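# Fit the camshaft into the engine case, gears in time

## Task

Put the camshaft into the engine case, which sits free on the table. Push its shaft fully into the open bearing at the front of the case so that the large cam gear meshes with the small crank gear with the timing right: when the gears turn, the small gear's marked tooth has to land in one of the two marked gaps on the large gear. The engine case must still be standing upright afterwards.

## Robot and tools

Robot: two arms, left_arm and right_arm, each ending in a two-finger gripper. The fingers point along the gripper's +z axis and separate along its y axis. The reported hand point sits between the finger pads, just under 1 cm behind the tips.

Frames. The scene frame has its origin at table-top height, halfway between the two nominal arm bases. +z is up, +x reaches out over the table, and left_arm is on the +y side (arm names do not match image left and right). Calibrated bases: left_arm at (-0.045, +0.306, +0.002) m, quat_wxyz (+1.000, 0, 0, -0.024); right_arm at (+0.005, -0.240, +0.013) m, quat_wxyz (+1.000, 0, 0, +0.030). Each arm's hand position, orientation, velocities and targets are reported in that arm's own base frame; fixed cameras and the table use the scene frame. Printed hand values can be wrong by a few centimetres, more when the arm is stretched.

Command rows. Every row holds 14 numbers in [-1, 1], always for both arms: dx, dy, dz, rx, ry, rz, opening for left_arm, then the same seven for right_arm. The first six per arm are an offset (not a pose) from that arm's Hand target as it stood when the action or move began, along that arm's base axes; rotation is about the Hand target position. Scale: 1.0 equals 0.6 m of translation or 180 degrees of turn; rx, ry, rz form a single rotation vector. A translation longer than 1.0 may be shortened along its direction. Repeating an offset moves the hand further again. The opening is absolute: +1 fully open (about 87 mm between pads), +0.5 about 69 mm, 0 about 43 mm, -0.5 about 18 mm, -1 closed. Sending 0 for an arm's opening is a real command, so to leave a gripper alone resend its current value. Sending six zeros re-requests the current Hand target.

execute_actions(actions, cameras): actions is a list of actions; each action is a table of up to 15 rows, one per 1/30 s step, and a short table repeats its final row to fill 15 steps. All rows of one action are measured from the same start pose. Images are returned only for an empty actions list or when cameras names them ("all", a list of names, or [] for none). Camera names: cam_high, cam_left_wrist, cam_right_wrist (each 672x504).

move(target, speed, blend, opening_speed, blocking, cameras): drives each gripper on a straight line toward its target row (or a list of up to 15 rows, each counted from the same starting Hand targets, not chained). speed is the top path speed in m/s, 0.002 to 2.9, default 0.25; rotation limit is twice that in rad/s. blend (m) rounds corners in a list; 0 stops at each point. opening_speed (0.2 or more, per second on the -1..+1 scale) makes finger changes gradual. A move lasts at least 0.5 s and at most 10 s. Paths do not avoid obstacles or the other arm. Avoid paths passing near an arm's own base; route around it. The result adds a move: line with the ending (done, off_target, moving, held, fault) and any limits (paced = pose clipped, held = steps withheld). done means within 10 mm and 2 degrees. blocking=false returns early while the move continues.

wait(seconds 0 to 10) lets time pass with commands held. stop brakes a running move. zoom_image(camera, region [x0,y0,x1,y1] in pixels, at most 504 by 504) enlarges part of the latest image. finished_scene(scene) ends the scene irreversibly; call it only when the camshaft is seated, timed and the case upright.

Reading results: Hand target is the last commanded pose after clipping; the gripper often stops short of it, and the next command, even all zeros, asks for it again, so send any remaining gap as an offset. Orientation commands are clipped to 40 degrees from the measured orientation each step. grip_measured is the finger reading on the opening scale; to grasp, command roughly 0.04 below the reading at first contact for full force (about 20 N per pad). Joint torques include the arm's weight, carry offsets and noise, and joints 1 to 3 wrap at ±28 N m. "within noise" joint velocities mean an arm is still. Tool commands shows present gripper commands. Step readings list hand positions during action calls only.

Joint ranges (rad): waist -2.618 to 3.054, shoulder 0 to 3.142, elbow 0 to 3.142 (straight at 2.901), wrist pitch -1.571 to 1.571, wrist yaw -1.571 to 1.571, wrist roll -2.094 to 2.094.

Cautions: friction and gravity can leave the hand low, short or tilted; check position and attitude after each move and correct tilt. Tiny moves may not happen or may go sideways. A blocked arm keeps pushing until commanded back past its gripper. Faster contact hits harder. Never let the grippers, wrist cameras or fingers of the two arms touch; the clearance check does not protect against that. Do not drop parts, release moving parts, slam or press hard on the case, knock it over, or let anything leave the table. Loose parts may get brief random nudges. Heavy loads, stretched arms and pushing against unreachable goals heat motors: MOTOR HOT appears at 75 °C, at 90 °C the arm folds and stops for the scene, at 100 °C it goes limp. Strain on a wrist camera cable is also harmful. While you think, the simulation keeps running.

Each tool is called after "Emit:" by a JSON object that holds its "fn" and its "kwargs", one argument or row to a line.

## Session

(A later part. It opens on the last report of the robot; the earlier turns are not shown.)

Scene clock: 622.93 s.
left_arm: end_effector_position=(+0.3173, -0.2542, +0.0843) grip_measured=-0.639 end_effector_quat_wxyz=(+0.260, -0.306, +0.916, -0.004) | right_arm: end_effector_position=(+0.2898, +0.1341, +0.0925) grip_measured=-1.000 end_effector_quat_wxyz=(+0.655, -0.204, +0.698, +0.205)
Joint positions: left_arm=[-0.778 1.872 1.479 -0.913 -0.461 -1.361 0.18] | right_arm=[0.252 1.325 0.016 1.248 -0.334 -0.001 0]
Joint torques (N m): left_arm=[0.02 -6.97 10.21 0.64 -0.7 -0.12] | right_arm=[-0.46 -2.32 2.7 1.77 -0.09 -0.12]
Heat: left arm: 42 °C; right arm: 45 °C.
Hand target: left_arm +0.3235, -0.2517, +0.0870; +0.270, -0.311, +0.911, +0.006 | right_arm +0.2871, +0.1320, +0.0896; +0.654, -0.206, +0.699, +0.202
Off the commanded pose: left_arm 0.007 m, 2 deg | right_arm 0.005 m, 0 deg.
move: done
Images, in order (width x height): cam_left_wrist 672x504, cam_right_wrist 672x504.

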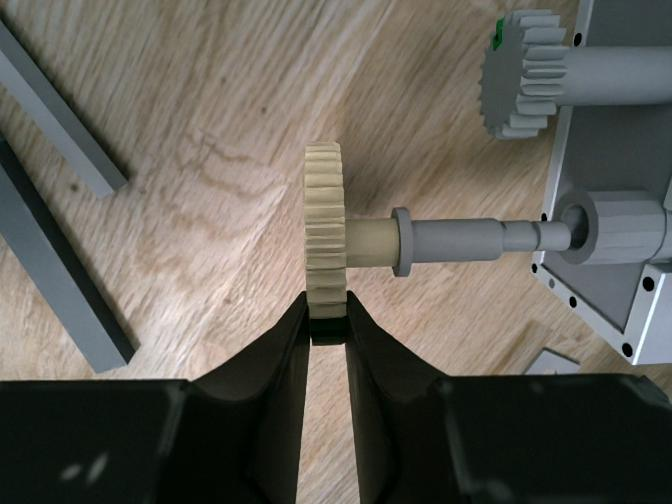

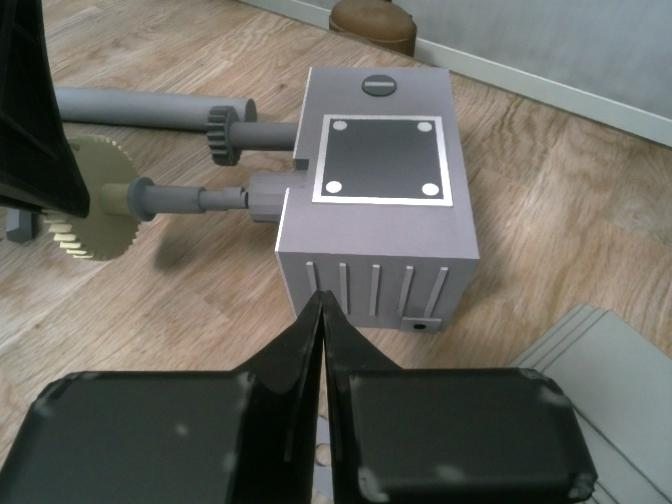

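Emit:
{"fn": "move", "kwargs": {
  "target": [0.0045,0.003,-0.003,0,0,0,-0.85,0,0,0,0,0,0,-1],
  "speed": 0.06,
  "cameras": ["cam_left_wrist","cam_right_wrist"]
}}

Emit:
{"fn": "zoom_image", "kwargs": {
  "camera": "cam_left_wrist",
  "region": [372, 60, 672, 360]
}}

Emit:
{"fn": "zoom_image", "kwargs": {
  "camera": "cam_right_wrist",
  "region": [30, 90, 330, 290]
}}

Scene clock: 634.13 s.
left_arm: end_effector_position=(+0.3186, -0.2524, +0.0842) grip_measured=-0.639 end_effector_quat_wxyz=(+0.260, -0.309, +0.915, -0.003) | right_arm: end_effector_position=(+0.2898, +0.1341, +0.0925) grip_measured=-1.000 end_effector_quat_wxyz=(+0.655, -0.204, +0.698, +0.205)
Joint positions: left_arm=[-0.773 1.872 1.479 -0.914 -0.461 -1.361 0.18] | right_arm=[0.252 1.325 0.016 1.248 -0.334 -0.001 0]
Joint torques (N m): left_arm=[0.31 -6.75 9.84 0.77 -0.68 -0.04] | right_arm=[-0.46 -2.32 2.69 1.77 -0.09 -0.12]
Heat: left arm: 41 °C; right arm: 45 °C.
Hand target: left_arm +0.3262, -0.2499, +0.0852; +0.270, -0.311, +0.911, +0.006 | right_arm +0.2871, +0.1320, +0.0896; +0.654, -0.206, +0.699, +0.202
Off the commanded pose: left_arm 0.008 m, 2 deg | right_arm 0.005 m, 0 deg.
move: done
Images, in order (width x height): cam_left_wrist 672x504, cam_right_wrist 672x504.

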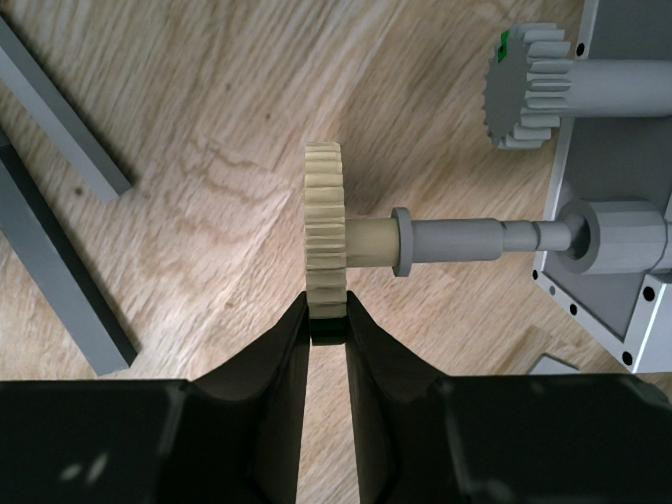

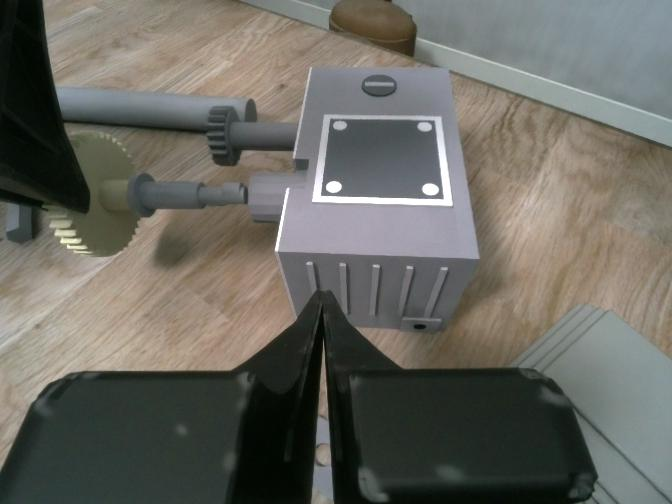

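Scaled by 1.680 from the camera's 672x504 image, which has a finer 960x720 frame.

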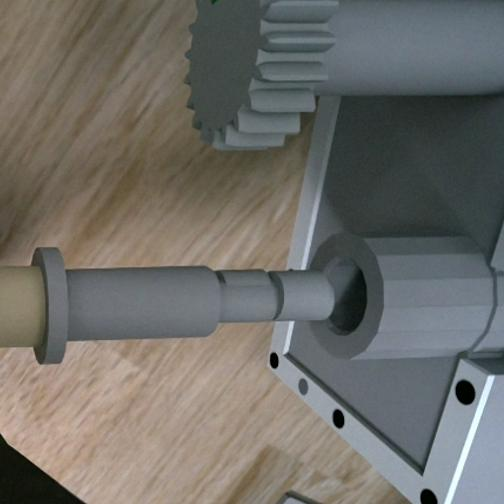

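Scaled by 1.680 from the camera's 672x504 image, which has a finer 960x720 frame.

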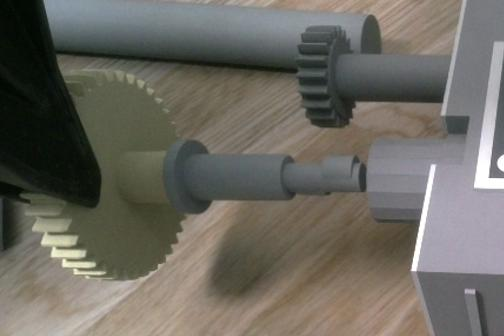

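Emit:
{"fn": "move", "kwargs": {
  "target": [0.0013,-0.0112,-0.005,0,0,0,-0.85,0,0,0,0,0,0,-1],
  "speed": 0.06,
  "cameras": ["cam_left_wrist","cam_right_wrist"]
}}

Emit:
{"fn": "zoom_image", "kwargs": {
  "camera": "cam_left_wrist",
  "region": [372, 60, 672, 360]
}}

Emit:
{"fn": "zoom_image", "kwargs": {
  "camera": "cam_right_wrist",
  "region": [30, 90, 330, 290]
}}

Scene clock: 645.23 s.
left_arm: end_effector_position=(+0.3210, -0.2548, +0.0793) grip_measured=-0.639 end_effector_quat_wxyz=(+0.258, -0.308, +0.916, +0.001) | right_arm: end_effector_position=(+0.2898, +0.1341, +0.0925) grip_measured=-1.000 end_effector_quat_wxyz=(+0.655, -0.204, +0.698, +0.205)
Joint positions: left_arm=[-0.773 1.896 1.494 -0.914 -0.461 -1.361 0.18] | right_arm=[0.252 1.325 0.016 1.248 -0.334 -0.001 0]
Joint torques (N m): left_arm=[-0.84 -7.02 10.24 0.74 -0.71 -0.16] | right_arm=[-0.47 -2.3 2.71 1.77 -0.08 -0.12]
Heat: left arm: 41 °C; right arm: 45 °C.
Hand target: left_arm +0.3269, -0.2567, +0.0821; +0.270, -0.311, +0.911, +0.006 | right_arm +0.2871, +0.1320, +0.0896; +0.654, -0.206, +0.699, +0.202
Off the commanded pose: left_arm 0.007 m, 2 deg | right_arm 0.005 m, 0 deg.
move: done
Images, in order (width x height): cam_left_wrist 672x504, cam_right_wrist 672x504.

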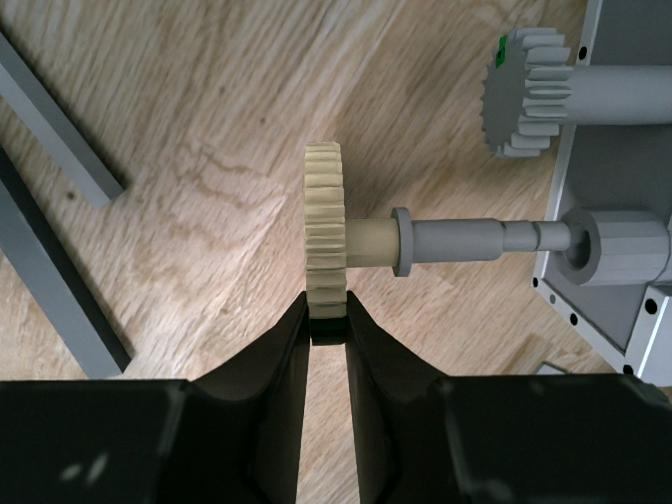

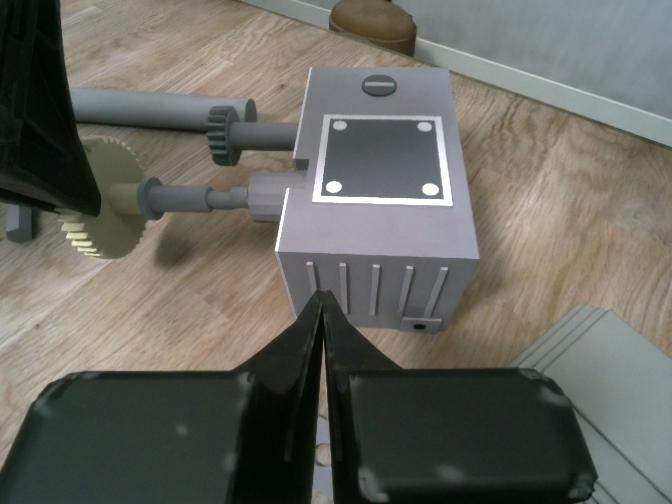

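Scaled by 1.680 from the camera's 672x504 image, which has a finer 960x720 frame.

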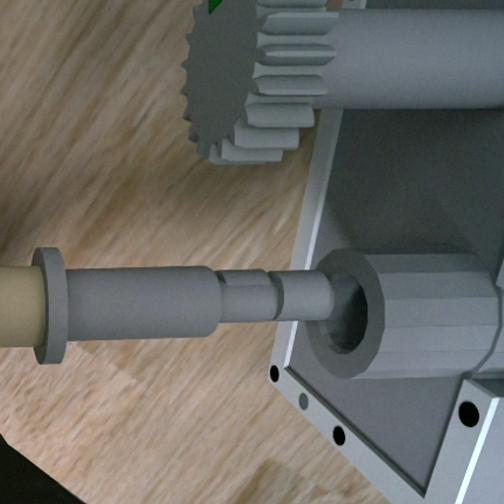

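Scaled by 1.680 from the camera's 672x504 image, which has a finer 960x720 frame.

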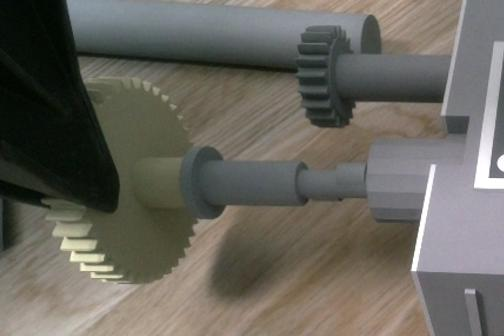

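Emit:
{"fn": "move", "kwargs": {
  "target": [-0.018,0,0.010,0,0,0,-0.85,0,0,0,0,0,0,-1],
  "speed": 0.06,
  "cameras": ["cam_left_wrist","cam_right_wrist"]
}}

Emit:
{"fn": "zoom_image", "kwargs": {
  "camera": "cam_left_wrist",
  "region": [372, 60, 672, 360]
}}

Emit:
{"fn": "zoom_image", "kwargs": {
  "camera": "cam_right_wrist",
  "region": [30, 90, 330, 290]
}}

Scene clock: 655.37 s.
left_arm: end_effector_position=(+0.3137, -0.2589, +0.0788) grip_measured=-0.639 end_effector_quat_wxyz=(+0.256, -0.304, +0.917, +0.004) | right_arm: end_effector_position=(+0.2898, +0.1341, +0.0925) grip_measured=-1.000 end_effector_quat_wxyz=(+0.655, -0.204, +0.698, +0.205)
Joint positions: left_arm=[-0.794 1.896 1.494 -0.929 -0.465 -1.378 0.18] | right_arm=[0.252 1.325 0.016 1.248 -0.334 -0.001 0]
Joint torques (N m): left_arm=[-0.73 -9.35 8.83 0.59 -0.74 -0.19] | right_arm=[-0.46 -2.3 2.69 1.76 -0.09 -0.12]
Heat: left arm: 42 °C; right arm: 45 °C.
Hand target: left_arm +0.3161, -0.2566, +0.0881; +0.270, -0.311, +0.911, +0.007 | right_arm +0.2871, +0.1320, +0.0896; +0.654, -0.206, +0.699, +0.202
Off the commanded pose: left_arm 0.010 m, 2 deg | right_arm 0.005 m, 0 deg.
move: done
Images, in order (width x height): cam_left_wrist 672x504, cam_right_wrist 672x504.

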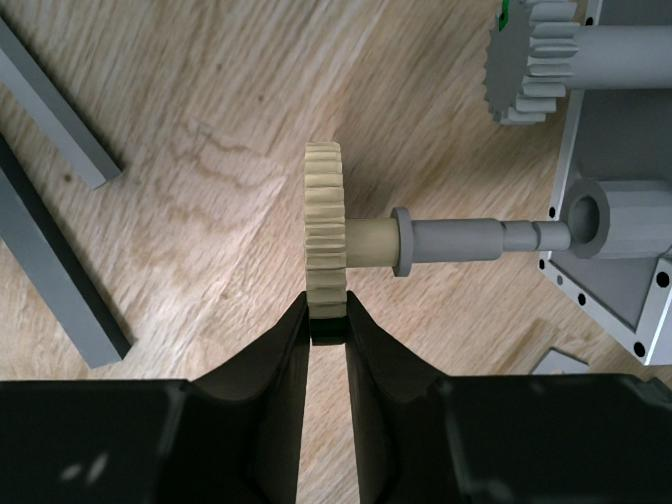

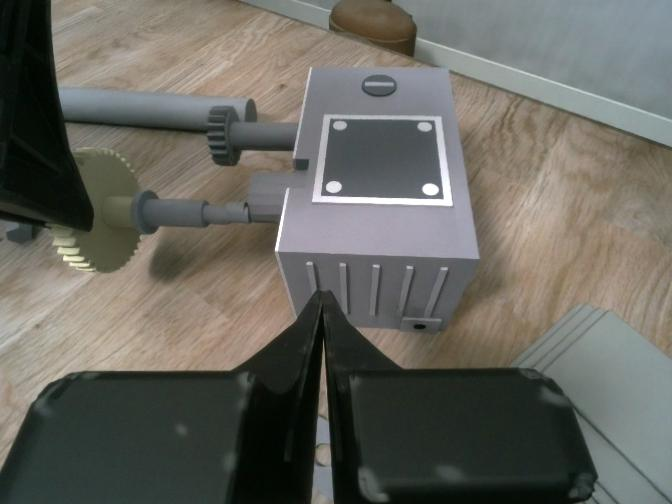

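Scaled by 1.680 from the camera's 672x504 image, which has a finer 960x720 frame.

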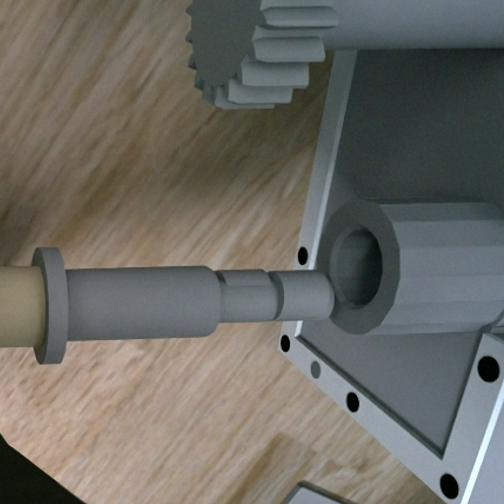

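Scaled by 1.680 from the camera's 672x504 image, which has a finer 960x720 frame.

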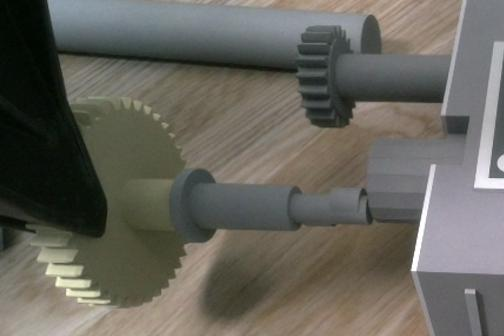

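Emit:
{"fn": "move", "kwargs": {
  "target": [0.0117,0.0118,0.0117,0,0,0,-0.85,0,0,0,0,0,0,-1],
  "speed": 0.06,
  "cameras": ["cam_left_wrist","cam_right_wrist"]
}}

Emit:
{"fn": "zoom_image", "kwargs": {
  "camera": "cam_left_wrist",
  "region": [372, 60, 672, 360]
}}

Emit:
{"fn": "zoom_image", "kwargs": {
  "camera": "cam_right_wrist",
  "region": [30, 90, 330, 290]
}}

Scene clock: 664.77 s.
left_arm: end_effector_position=(+0.3163, -0.2510, +0.0782) grip_measured=-0.639 end_effector_quat_wxyz=(+0.254, -0.308, +0.917, +0.012) | right_arm: end_effector_position=(+0.2898, +0.1341, +0.0925) grip_measured=-1.000 end_effector_quat_wxyz=(+0.655, -0.204, +0.698, +0.205)
Joint positions: left_arm=[-0.776 1.896 1.494 -0.94 -0.465 -1.37 0.18] | right_arm=[0.252 1.325 0.016 1.248 -0.334 -0.001 0]
Joint torques (N m): left_arm=[0.1 -9.96 10.4 0.57 -0.66 -0.02] | right_arm=[-0.49 -2.32 2.69 1.77 -0.08 -0.13]
Heat: left arm: 44 °C; right arm: 45 °C.
Hand target: left_arm +0.3231, -0.2495, +0.0952; +0.270, -0.311, +0.911, +0.007 | right_arm +0.2871, +0.1320, +0.0896; +0.654, -0.206, +0.699, +0.202
Off the commanded pose: left_arm 0.018 m, 2 deg | right_arm 0.005 m, 0 deg.
move: off_target (left_arm)
Images, in order (width x height): cam_left_wrist 672x504, cam_right_wrist 672x504.

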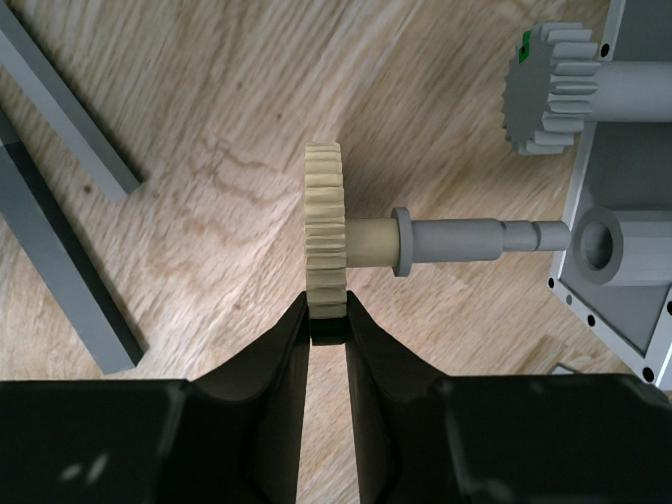

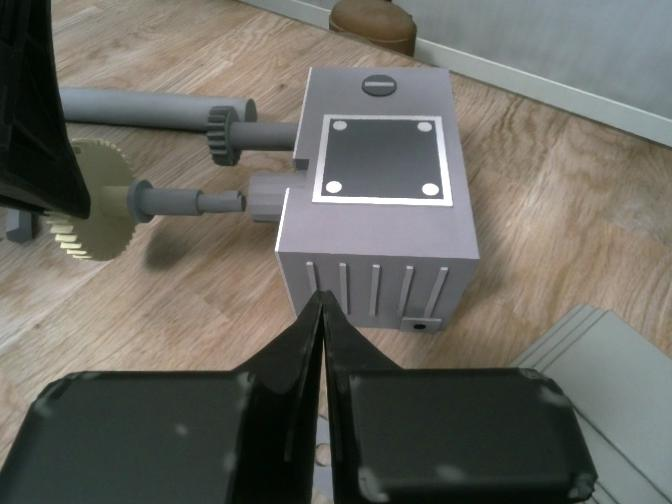

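Scaled by 1.680 from the camera's 672x504 image, which has a finer 960x720 frame.

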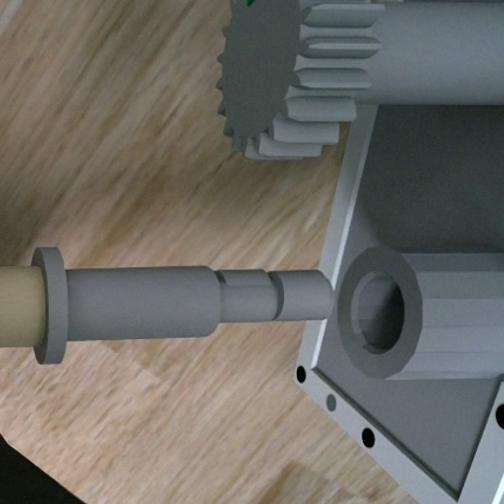

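Scaled by 1.680 from the camera's 672x504 image, which has a finer 960x720 frame.

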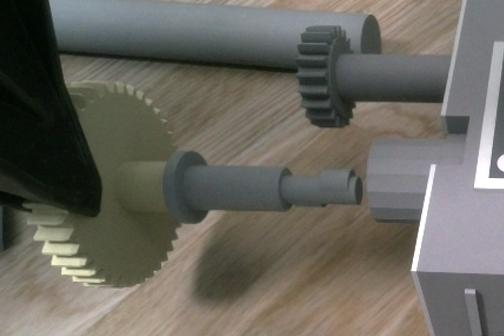

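Emit:
{"fn": "move", "kwargs": {
  "target": [-0.012,0.014,0.025,0,0,0,-0.85,0,0,0,0,0,0,-1],
  "speed": 0.08
}}

Scene clock: 673.07 s.
left_arm: end_effector_position=(+0.3095, -0.2443, +0.0874) grip_measured=-0.639 end_effector_quat_wxyz=(+0.251, -0.305, +0.918, +0.018) | right_arm: end_effector_position=(+0.2898, +0.1341, +0.0925) grip_measured=-1.000 end_effector_quat_wxyz=(+0.655, -0.204, +0.698, +0.205)
Joint positions: left_arm=[-0.776 1.867 1.494 -0.982 -0.465 -1.367 0.18] | right_arm=[0.252 1.325 0.016 1.248 -0.334 -0.001 0]
Joint torques (N m): left_arm=[0.35 -11.18 10.07 0.54 -0.65 -0.03] | right_arm=[-0.49 -2.29 2.7 1.76 -0.09 -0.12]
Heat: left arm: 46 °C; right arm: 45 °C.
Hand target: left_arm +0.3160, -0.2412, +0.1102; +0.270, -0.311, +0.911, +0.006 | right_arm +0.2871, +0.1320, +0.0896; +0.654, -0.206, +0.699, +0.202
Off the commanded pose: left_arm 0.024 m, 3 deg | right_arm 0.005 m, 0 deg.
move: off_target (left_arm)

Emit:
{"fn": "move", "kwargs": {
  "target": [0.0105,-0.0118,-0.0428,0,0,0,-0.85,0,0,0,0,0,0,-1],
  "speed": 0.06,
  "cameras": ["cam_left_wrist","cam_right_wrist"]
}}

Emit:
{"fn": "zoom_image", "kwargs": {
  "camera": "cam_left_wrist",
  "region": [372, 60, 672, 360]
}}

Emit:
{"fn": "zoom_image", "kwargs": {
  "camera": "cam_right_wrist",
  "region": [30, 90, 330, 290]
}}

Scene clock: 690.27 s.
left_arm: end_effector_position=(+0.3190, -0.2536, +0.0902) grip_measured=-0.639 end_effector_quat_wxyz=(+0.263, -0.310, +0.913, -0.006) | right_arm: end_effector_position=(+0.2898, +0.1341, +0.0925) grip_measured=-1.000 end_effector_quat_wxyz=(+0.655, -0.204, +0.698, +0.205)
Joint positions: left_arm=[-0.776 1.867 1.494 -0.928 -0.465 -1.367 0.18] | right_arm=[0.252 1.325 0.016 1.248 -0.334 -0.001 0]
Joint torques (N m): left_arm=[0.2 -7.35 6.53 0.98 -0.64 -0.04] | right_arm=[-0.47 -2.32 2.69 1.76 -0.09 -0.12]
Heat: left arm: 46 °C; right arm: 45 °C.
Hand target: left_arm +0.3223, -0.2483, +0.0845; +0.270, -0.311, +0.911, +0.006 | right_arm +0.2871, +0.1320, +0.0896; +0.654, -0.206, +0.699, +0.202
Off the commanded pose: left_arm 0.009 m, 2 deg | right_arm 0.005 m, 0 deg.
move: done
Images, in order (width x height): cam_left_wrist 672x504, cam_right_wrist 672x504.

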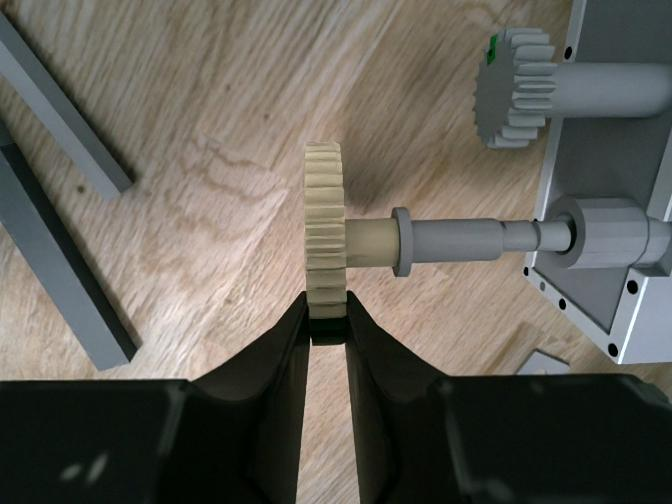

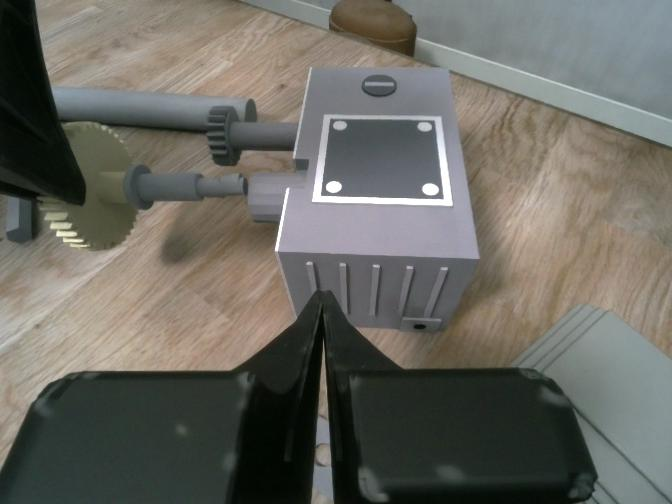

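Scaled by 1.680 from the camera's 672x504 image, which has a finer 960x720 frame.

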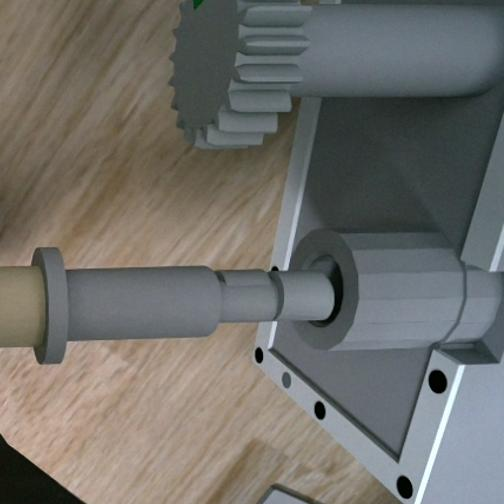

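Scaled by 1.680 from the camera's 672x504 image, which has a finer 960x720 frame.

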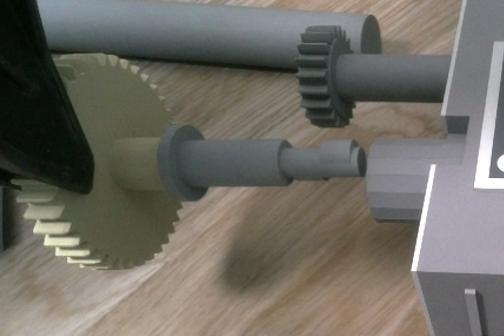

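Emit:
{"fn": "move", "kwargs": {
  "target": [-0.004,-0.003,-0.010,0,0,0,-0.85,0,0,0,0,0,0,-1],
  "speed": 0.06,
  "cameras": ["cam_left_wrist","cam_right_wrist"]
}}

Emit:
{"fn": "zoom_image", "kwargs": {
  "camera": "cam_left_wrist",
  "region": [372, 60, 672, 360]
}}

Emit:
{"fn": "zoom_image", "kwargs": {
  "camera": "cam_right_wrist",
  "region": [30, 90, 330, 290]
}}

Scene clock: 702.80 s.
left_arm: end_effector_position=(+0.3183, -0.2529, +0.0852) grip_measured=-0.639 end_effector_quat_wxyz=(+0.263, -0.310, +0.914, -0.005) | right_arm: end_effector_position=(+0.2898, +0.1341, +0.0925) grip_measured=-1.000 end_effector_quat_wxyz=(+0.655, -0.204, +0.698, +0.205)
Joint positions: left_arm=[-0.776 1.867 1.474 -0.909 -0.465 -1.367 0.18] | right_arm=[0.252 1.325 0.016 1.248 -0.334 -0.001 0]
Joint torques (N m): left_arm=[-0.61 -7.09 6.48 0.97 -0.67 -0.12] | right_arm=[-0.49 -2.3 2.69 1.76 -0.08 -0.13]
Heat: left arm: 45 °C; right arm: 45 °C.
Hand target: left_arm +0.3198, -0.2500, +0.0784; +0.270, -0.311, +0.911, +0.007 | right_arm +0.2871, +0.1320, +0.0896; +0.654, -0.206, +0.699, +0.202
Off the commanded pose: left_arm 0.007 m, 2 deg | right_arm 0.005 m, 0 deg.
move: done
Images, in order (width x height): cam_left_wrist 672x504, cam_right_wrist 672x504.

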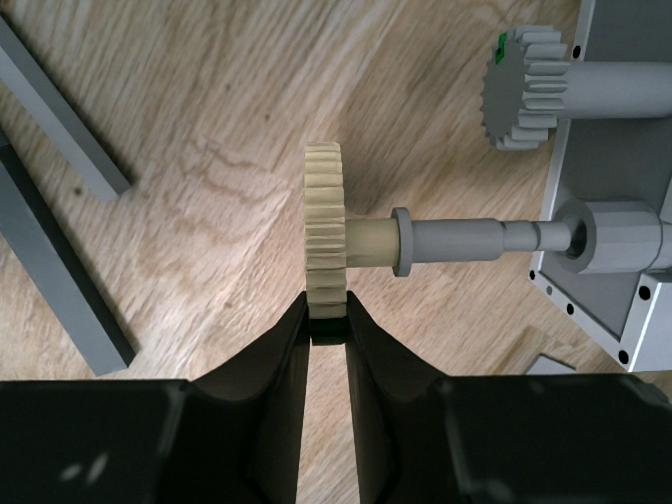

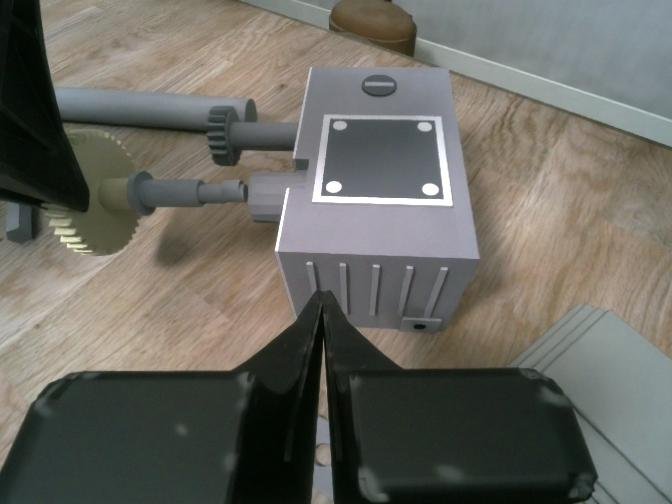

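Scaled by 1.680 from the camera's 672x504 image, which has a finer 960x720 frame.

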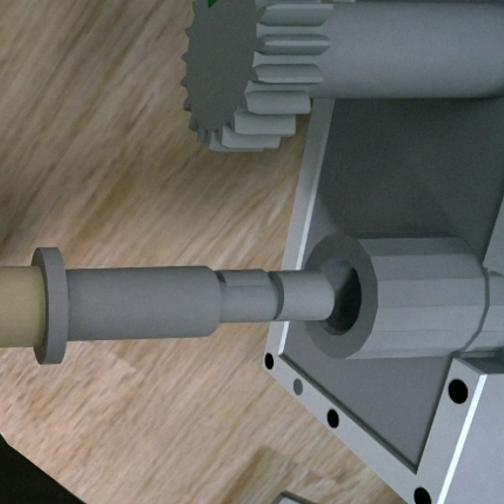

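Scaled by 1.680 from the camera's 672x504 image, which has a finer 960x720 frame.

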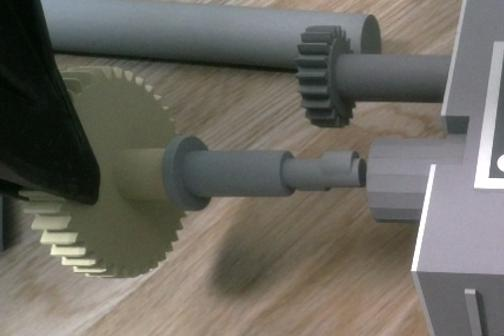

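Emit:
{"fn": "move", "kwargs": {
  "target": [-0.0055,-0.0037,-0.006,0,0,0,-0.85,0,0,0,0,0,0,-1],
  "speed": 0.06,
  "cameras": ["cam_left_wrist","cam_right_wrist"]
}}

Emit:
{"fn": "zoom_image", "kwargs": {
  "camera": "cam_left_wrist",
  "region": [372, 60, 672, 360]
}}

Emit:
{"fn": "zoom_image", "kwargs": {
  "camera": "cam_right_wrist",
  "region": [30, 90, 330, 290]
}}

Scene clock: 710.83 s.
left_arm: end_effector_position=(+0.3151, -0.2546, +0.0818) grip_measured=-0.639 end_effector_quat_wxyz=(+0.262, -0.307, +0.915, -0.005) | right_arm: end_effector_position=(+0.2898, +0.1341, +0.0925) grip_measured=-1.000 end_effector_quat_wxyz=(+0.655, -0.204, +0.698, +0.205)
Joint positions: left_arm=[-0.784 1.867 1.461 -0.9 -0.465 -1.368 0.18] | right_arm=[0.252 1.325 0.016 1.248 -0.334 -0.001 0]
Joint torques (N m): left_arm=[-0.84 -7.02 6.46 0.96 -0.69 -0.21] | right_arm=[-0.47 -2.29 2.7 1.76 -0.09 -0.12]
Heat: left arm: 44 °C; right arm: 45 °C.
Hand target: left_arm +0.3166, -0.2522, +0.0749; +0.270, -0.311, +0.911, +0.007 | right_arm +0.2871, +0.1320, +0.0896; +0.654, -0.206, +0.699, +0.202
Off the commanded pose: left_arm 0.007 m, 2 deg | right_arm 0.005 m, 0 deg.
move: done
Images, in order (width x height): cam_left_wrist 672x504, cam_right_wrist 672x504.

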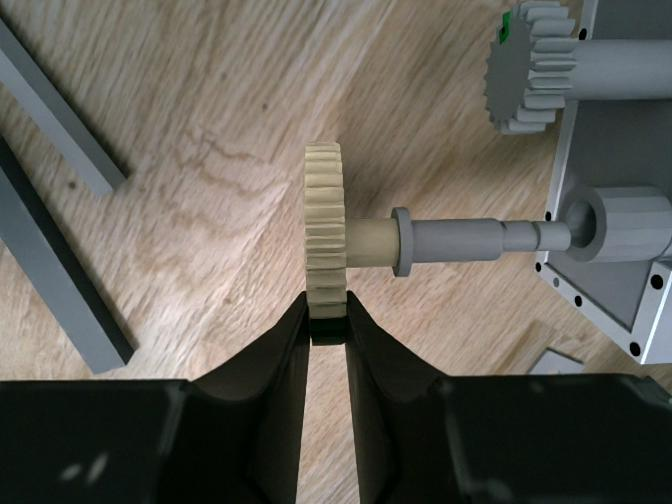

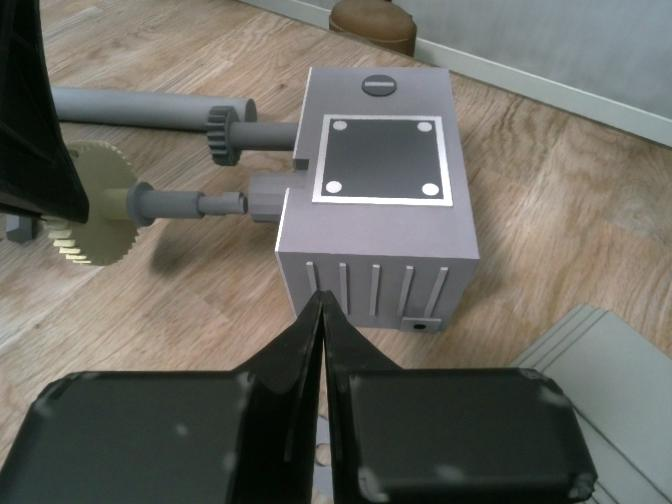

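Scaled by 1.680 from the camera's 672x504 image, which has a finer 960x720 frame.

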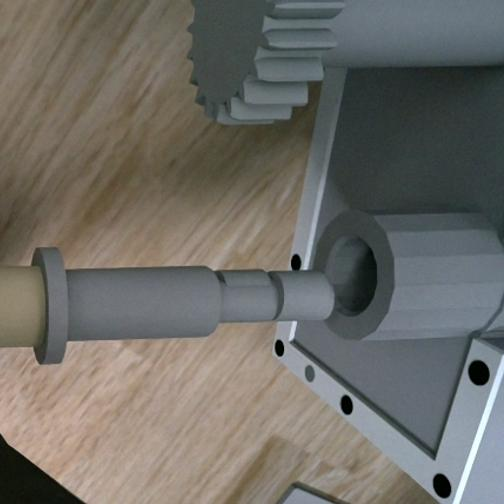

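Scaled by 1.680 from the camera's 672x504 image, which has a finer 960x720 frame.

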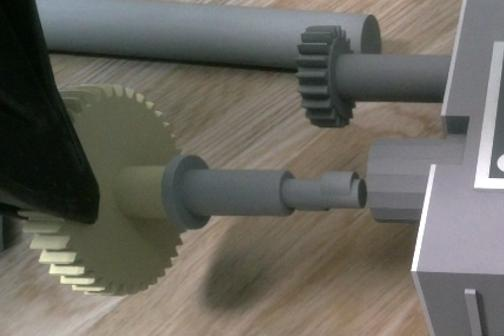

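Emit:
{"fn": "move", "kwargs": {
  "target": [0.0092,0.006,0,0,0,0,-0.85,0,0,0,0,0,0,-1],
  "speed": 0.06,
  "cameras": ["cam_left_wrist","cam_right_wrist"]
}}

Emit:
{"fn": "zoom_image", "kwargs": {
  "camera": "cam_left_wrist",
  "region": [372, 60, 672, 360]
}}

Emit:
{"fn": "zoom_image", "kwargs": {
  "camera": "cam_right_wrist",
  "region": [30, 90, 330, 290]
}}

Scene clock: 722.00 s.
left_arm: end_effector_position=(+0.3180, -0.2540, +0.0822) grip_measured=-0.639 end_effector_quat_wxyz=(+0.264, -0.311, +0.913, -0.007) | right_arm: end_effector_position=(+0.2898, +0.1341, +0.0925) grip_measured=-1.000 end_effector_quat_wxyz=(+0.655, -0.204, +0.698, +0.205)
Joint positions: left_arm=[-0.778 1.867 1.461 -0.892 -0.465 -1.369 0.18] | right_arm=[0.252 1.325 0.016 1.248 -0.334 -0.001 0]
Joint torques (N m): left_arm=[0.27 -6.79 6.8 0.98 -0.65 -0.03] | right_arm=[-0.47 -2.29 2.67 1.76 -0.09 -0.12]
Heat: left arm: 43 °C; right arm: 45 °C.
Hand target: left_arm +0.3221, -0.2486, +0.0749; +0.270, -0.311, +0.911, +0.006 | right_arm +0.2871, +0.1320, +0.0896; +0.654, -0.206, +0.699, +0.202
Off the commanded pose: left_arm 0.010 m, 2 deg | right_arm 0.005 m, 0 deg.
move: done
Images, in order (width x height): cam_left_wrist 672x504, cam_right_wrist 672x504.

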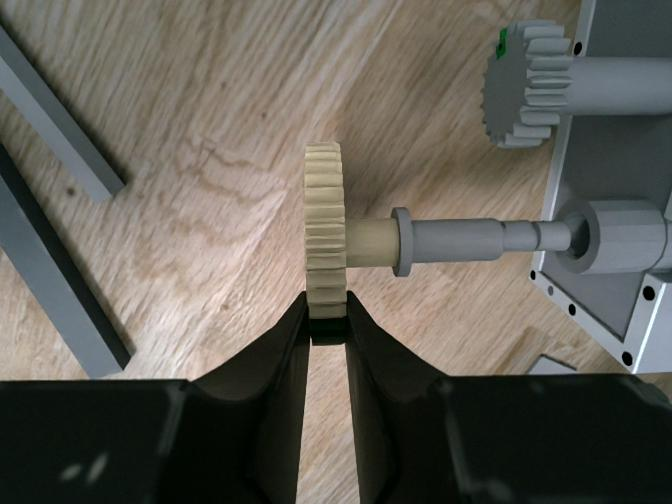

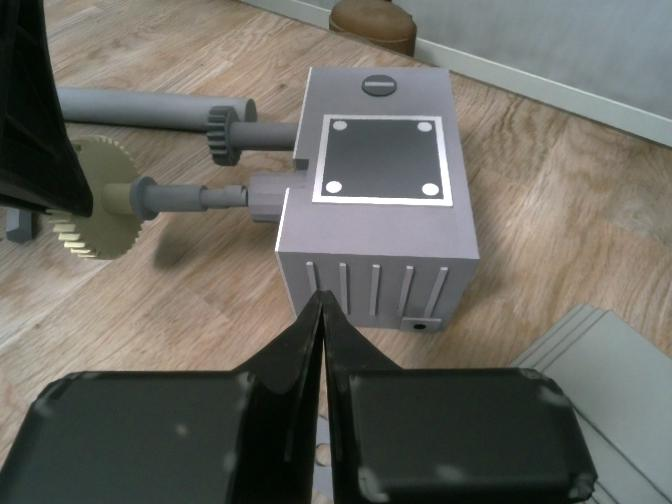

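Scaled by 1.680 from the camera's 672x504 image, which has a finer 960x720 frame.

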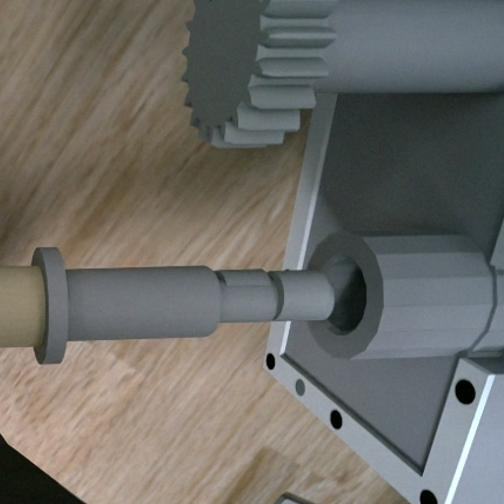

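Scaled by 1.680 from the camera's 672x504 image, which has a finer 960x720 frame.

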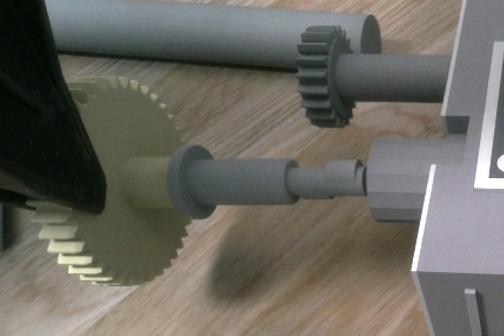

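Emit:
{"fn": "move", "kwargs": {
  "target": [0.0082,-0.0126,0,0,0,0,-0.85,0,0,0,0,0,0,-1],
  "speed": 0.05,
  "cameras": ["cam_left_wrist","cam_right_wrist"]
}}

Emit:
{"fn": "zoom_image", "kwargs": {
  "camera": "cam_left_wrist",
  "region": [372, 60, 672, 360]
}}

Emit:
{"fn": "zoom_image", "kwargs": {
  "camera": "cam_right_wrist",
  "region": [30, 90, 330, 290]
}}

Scene clock: 728.30 s.
left_arm: end_effector_position=(+0.3193, -0.2548, +0.0718) grip_measured=-0.639 end_effector_quat_wxyz=(+0.258, -0.309, +0.915, +0.004) | right_arm: end_effector_position=(+0.2898, +0.1341, +0.0925) grip_measured=-1.000 end_effector_quat_wxyz=(+0.655, -0.204, +0.698, +0.205)
Joint positions: left_arm=[-0.777 1.901 1.47 -0.892 -0.465 -1.369 0.18] | right_arm=[0.252 1.325 0.016 1.248 -0.334 -0.001 0]
Joint torques (N m): left_arm=[-0.25 -7.15 10.14 0.79 -0.67 -0.09] | right_arm=[-0.49 -2.32 2.7 1.77 -0.08 -0.12]
Heat: left arm: 43 °C; right arm: 45 °C.
Hand target: left_arm +0.3270, -0.2562, +0.0750; +0.270, -0.311, +0.911, +0.006 | right_arm +0.2871, +0.1320, +0.0896; +0.654, -0.206, +0.699, +0.202
Off the commanded pose: left_arm 0.008 m, 2 deg | right_arm 0.005 m, 0 deg.
move: done
Images, in order (width x height): cam_left_wrist 672x504, cam_right_wrist 672x504.

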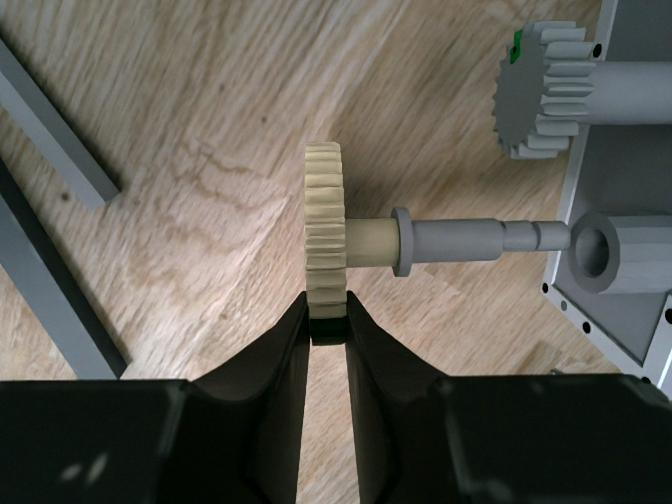

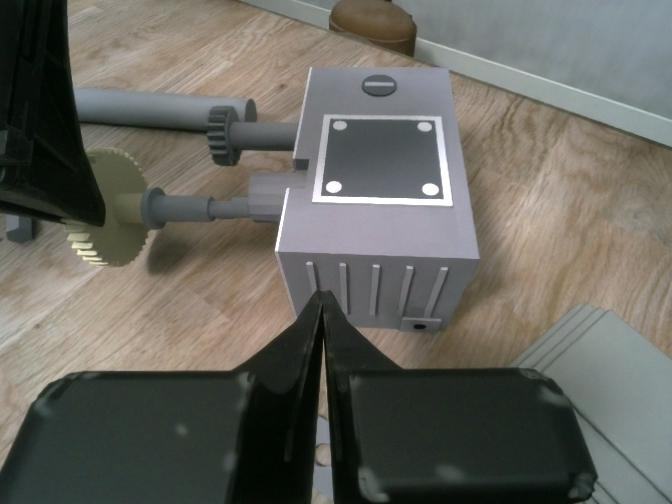

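Scaled by 1.680 from the camera's 672x504 image, which has a finer 960x720 frame.

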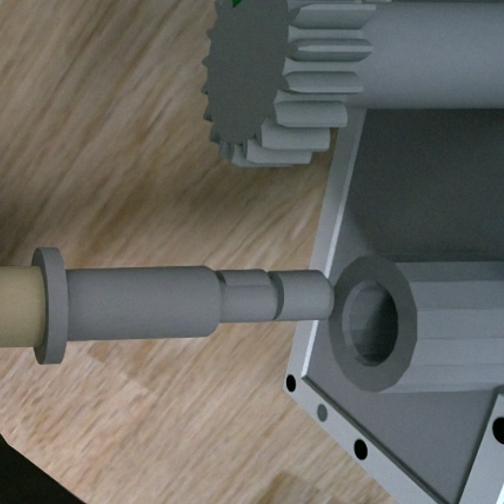

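Scaled by 1.680 from the camera's 672x504 image, which has a finer 960x720 frame.

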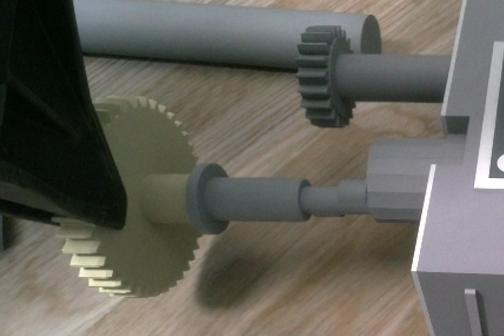

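Emit:
{"fn": "move", "kwargs": {
  "target": [
    [-0.0513,0.077,0.0167,0,0,0,-0.85,0,0,0,0,0,0,-1],
    [-0.0132,0.0182,0.0167,0,0,0,-0.85,0,0,0,0,0,0,-1]
  ],
  "speed": 0.06,
  "cameras": ["cam_left_wrist","cam_right_wrist"]
}}

Emit:
{"fn": "zoom_image", "kwargs": {
  "camera": "cam_left_wrist",
  "region": [372, 60, 672, 360]
}}

Emit:
{"fn": "zoom_image", "kwargs": {
  "camera": "cam_right_wrist",
  "region": [30, 90, 330, 290]
}}

Scene clock: 741.97 s.
left_arm: end_effector_position=(+0.3150, -0.2442, +0.0820) grip_measured=-0.639 end_effector_quat_wxyz=(+0.262, -0.306, +0.915, +0.000) | right_arm: end_effector_position=(+0.2898, +0.1341, +0.0925) grip_measured=-1.000 end_effector_quat_wxyz=(+0.655, -0.204, +0.698, +0.205)
Joint positions: left_arm=[-0.766 1.844 1.433 -0.894 -0.465 -1.348 0.18] | right_arm=[0.252 1.325 0.016 1.248 -0.334 -0.001 0]
Joint torques (N m): left_arm=[-0.75 -6.72 10.24 0.68 -0.64 -0.2] | right_arm=[-0.49 -2.29 2.71 1.76 -0.09 -0.12]
Heat: left arm: 43 °C; right arm: 45 °C.
Hand target: left_arm +0.3191, -0.2452, +0.0849; +0.270, -0.311, +0.911, +0.007 | right_arm +0.2871, +0.1320, +0.0896; +0.654, -0.206, +0.699, +0.202
Off the commanded pose: left_arm 0.005 m, 1 deg | right_arm 0.005 m, 0 deg.
move: done
Images, in order (width x height): cam_left_wrist 672x504, cam_right_wrist 672x504.

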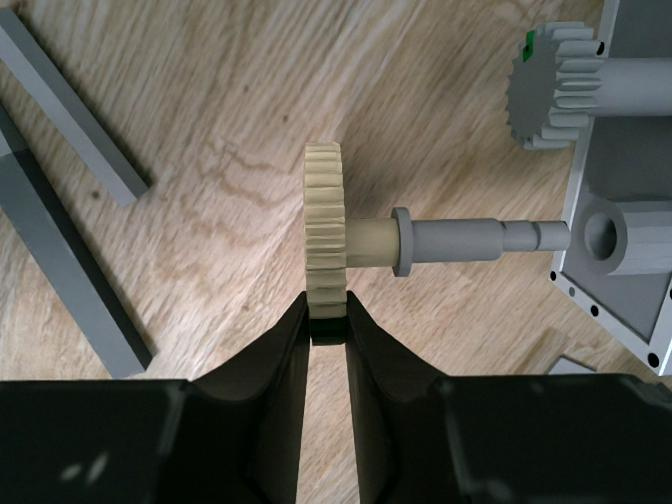

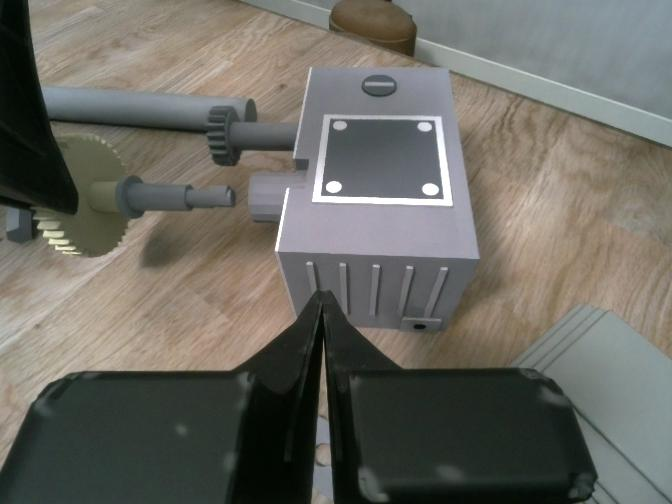

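Scaled by 1.680 from the camera's 672x504 image, which has a finer 960x720 frame.

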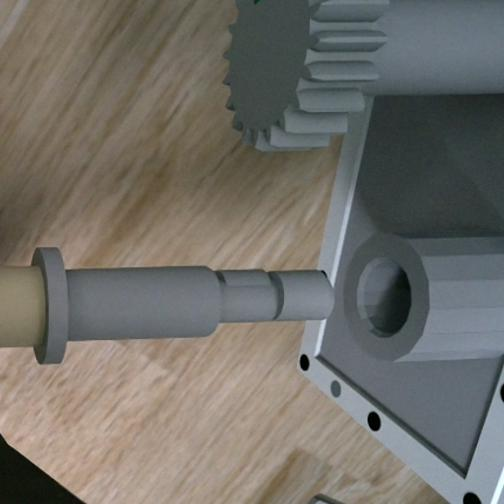

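Scaled by 1.680 from the camera's 672x504 image, which has a finer 960x720 frame.

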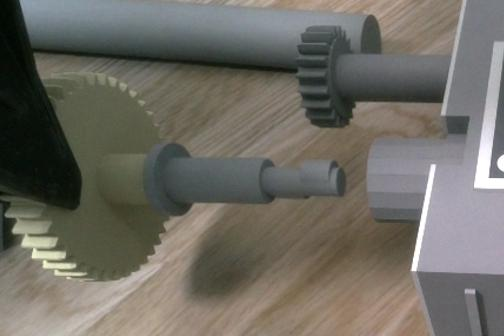

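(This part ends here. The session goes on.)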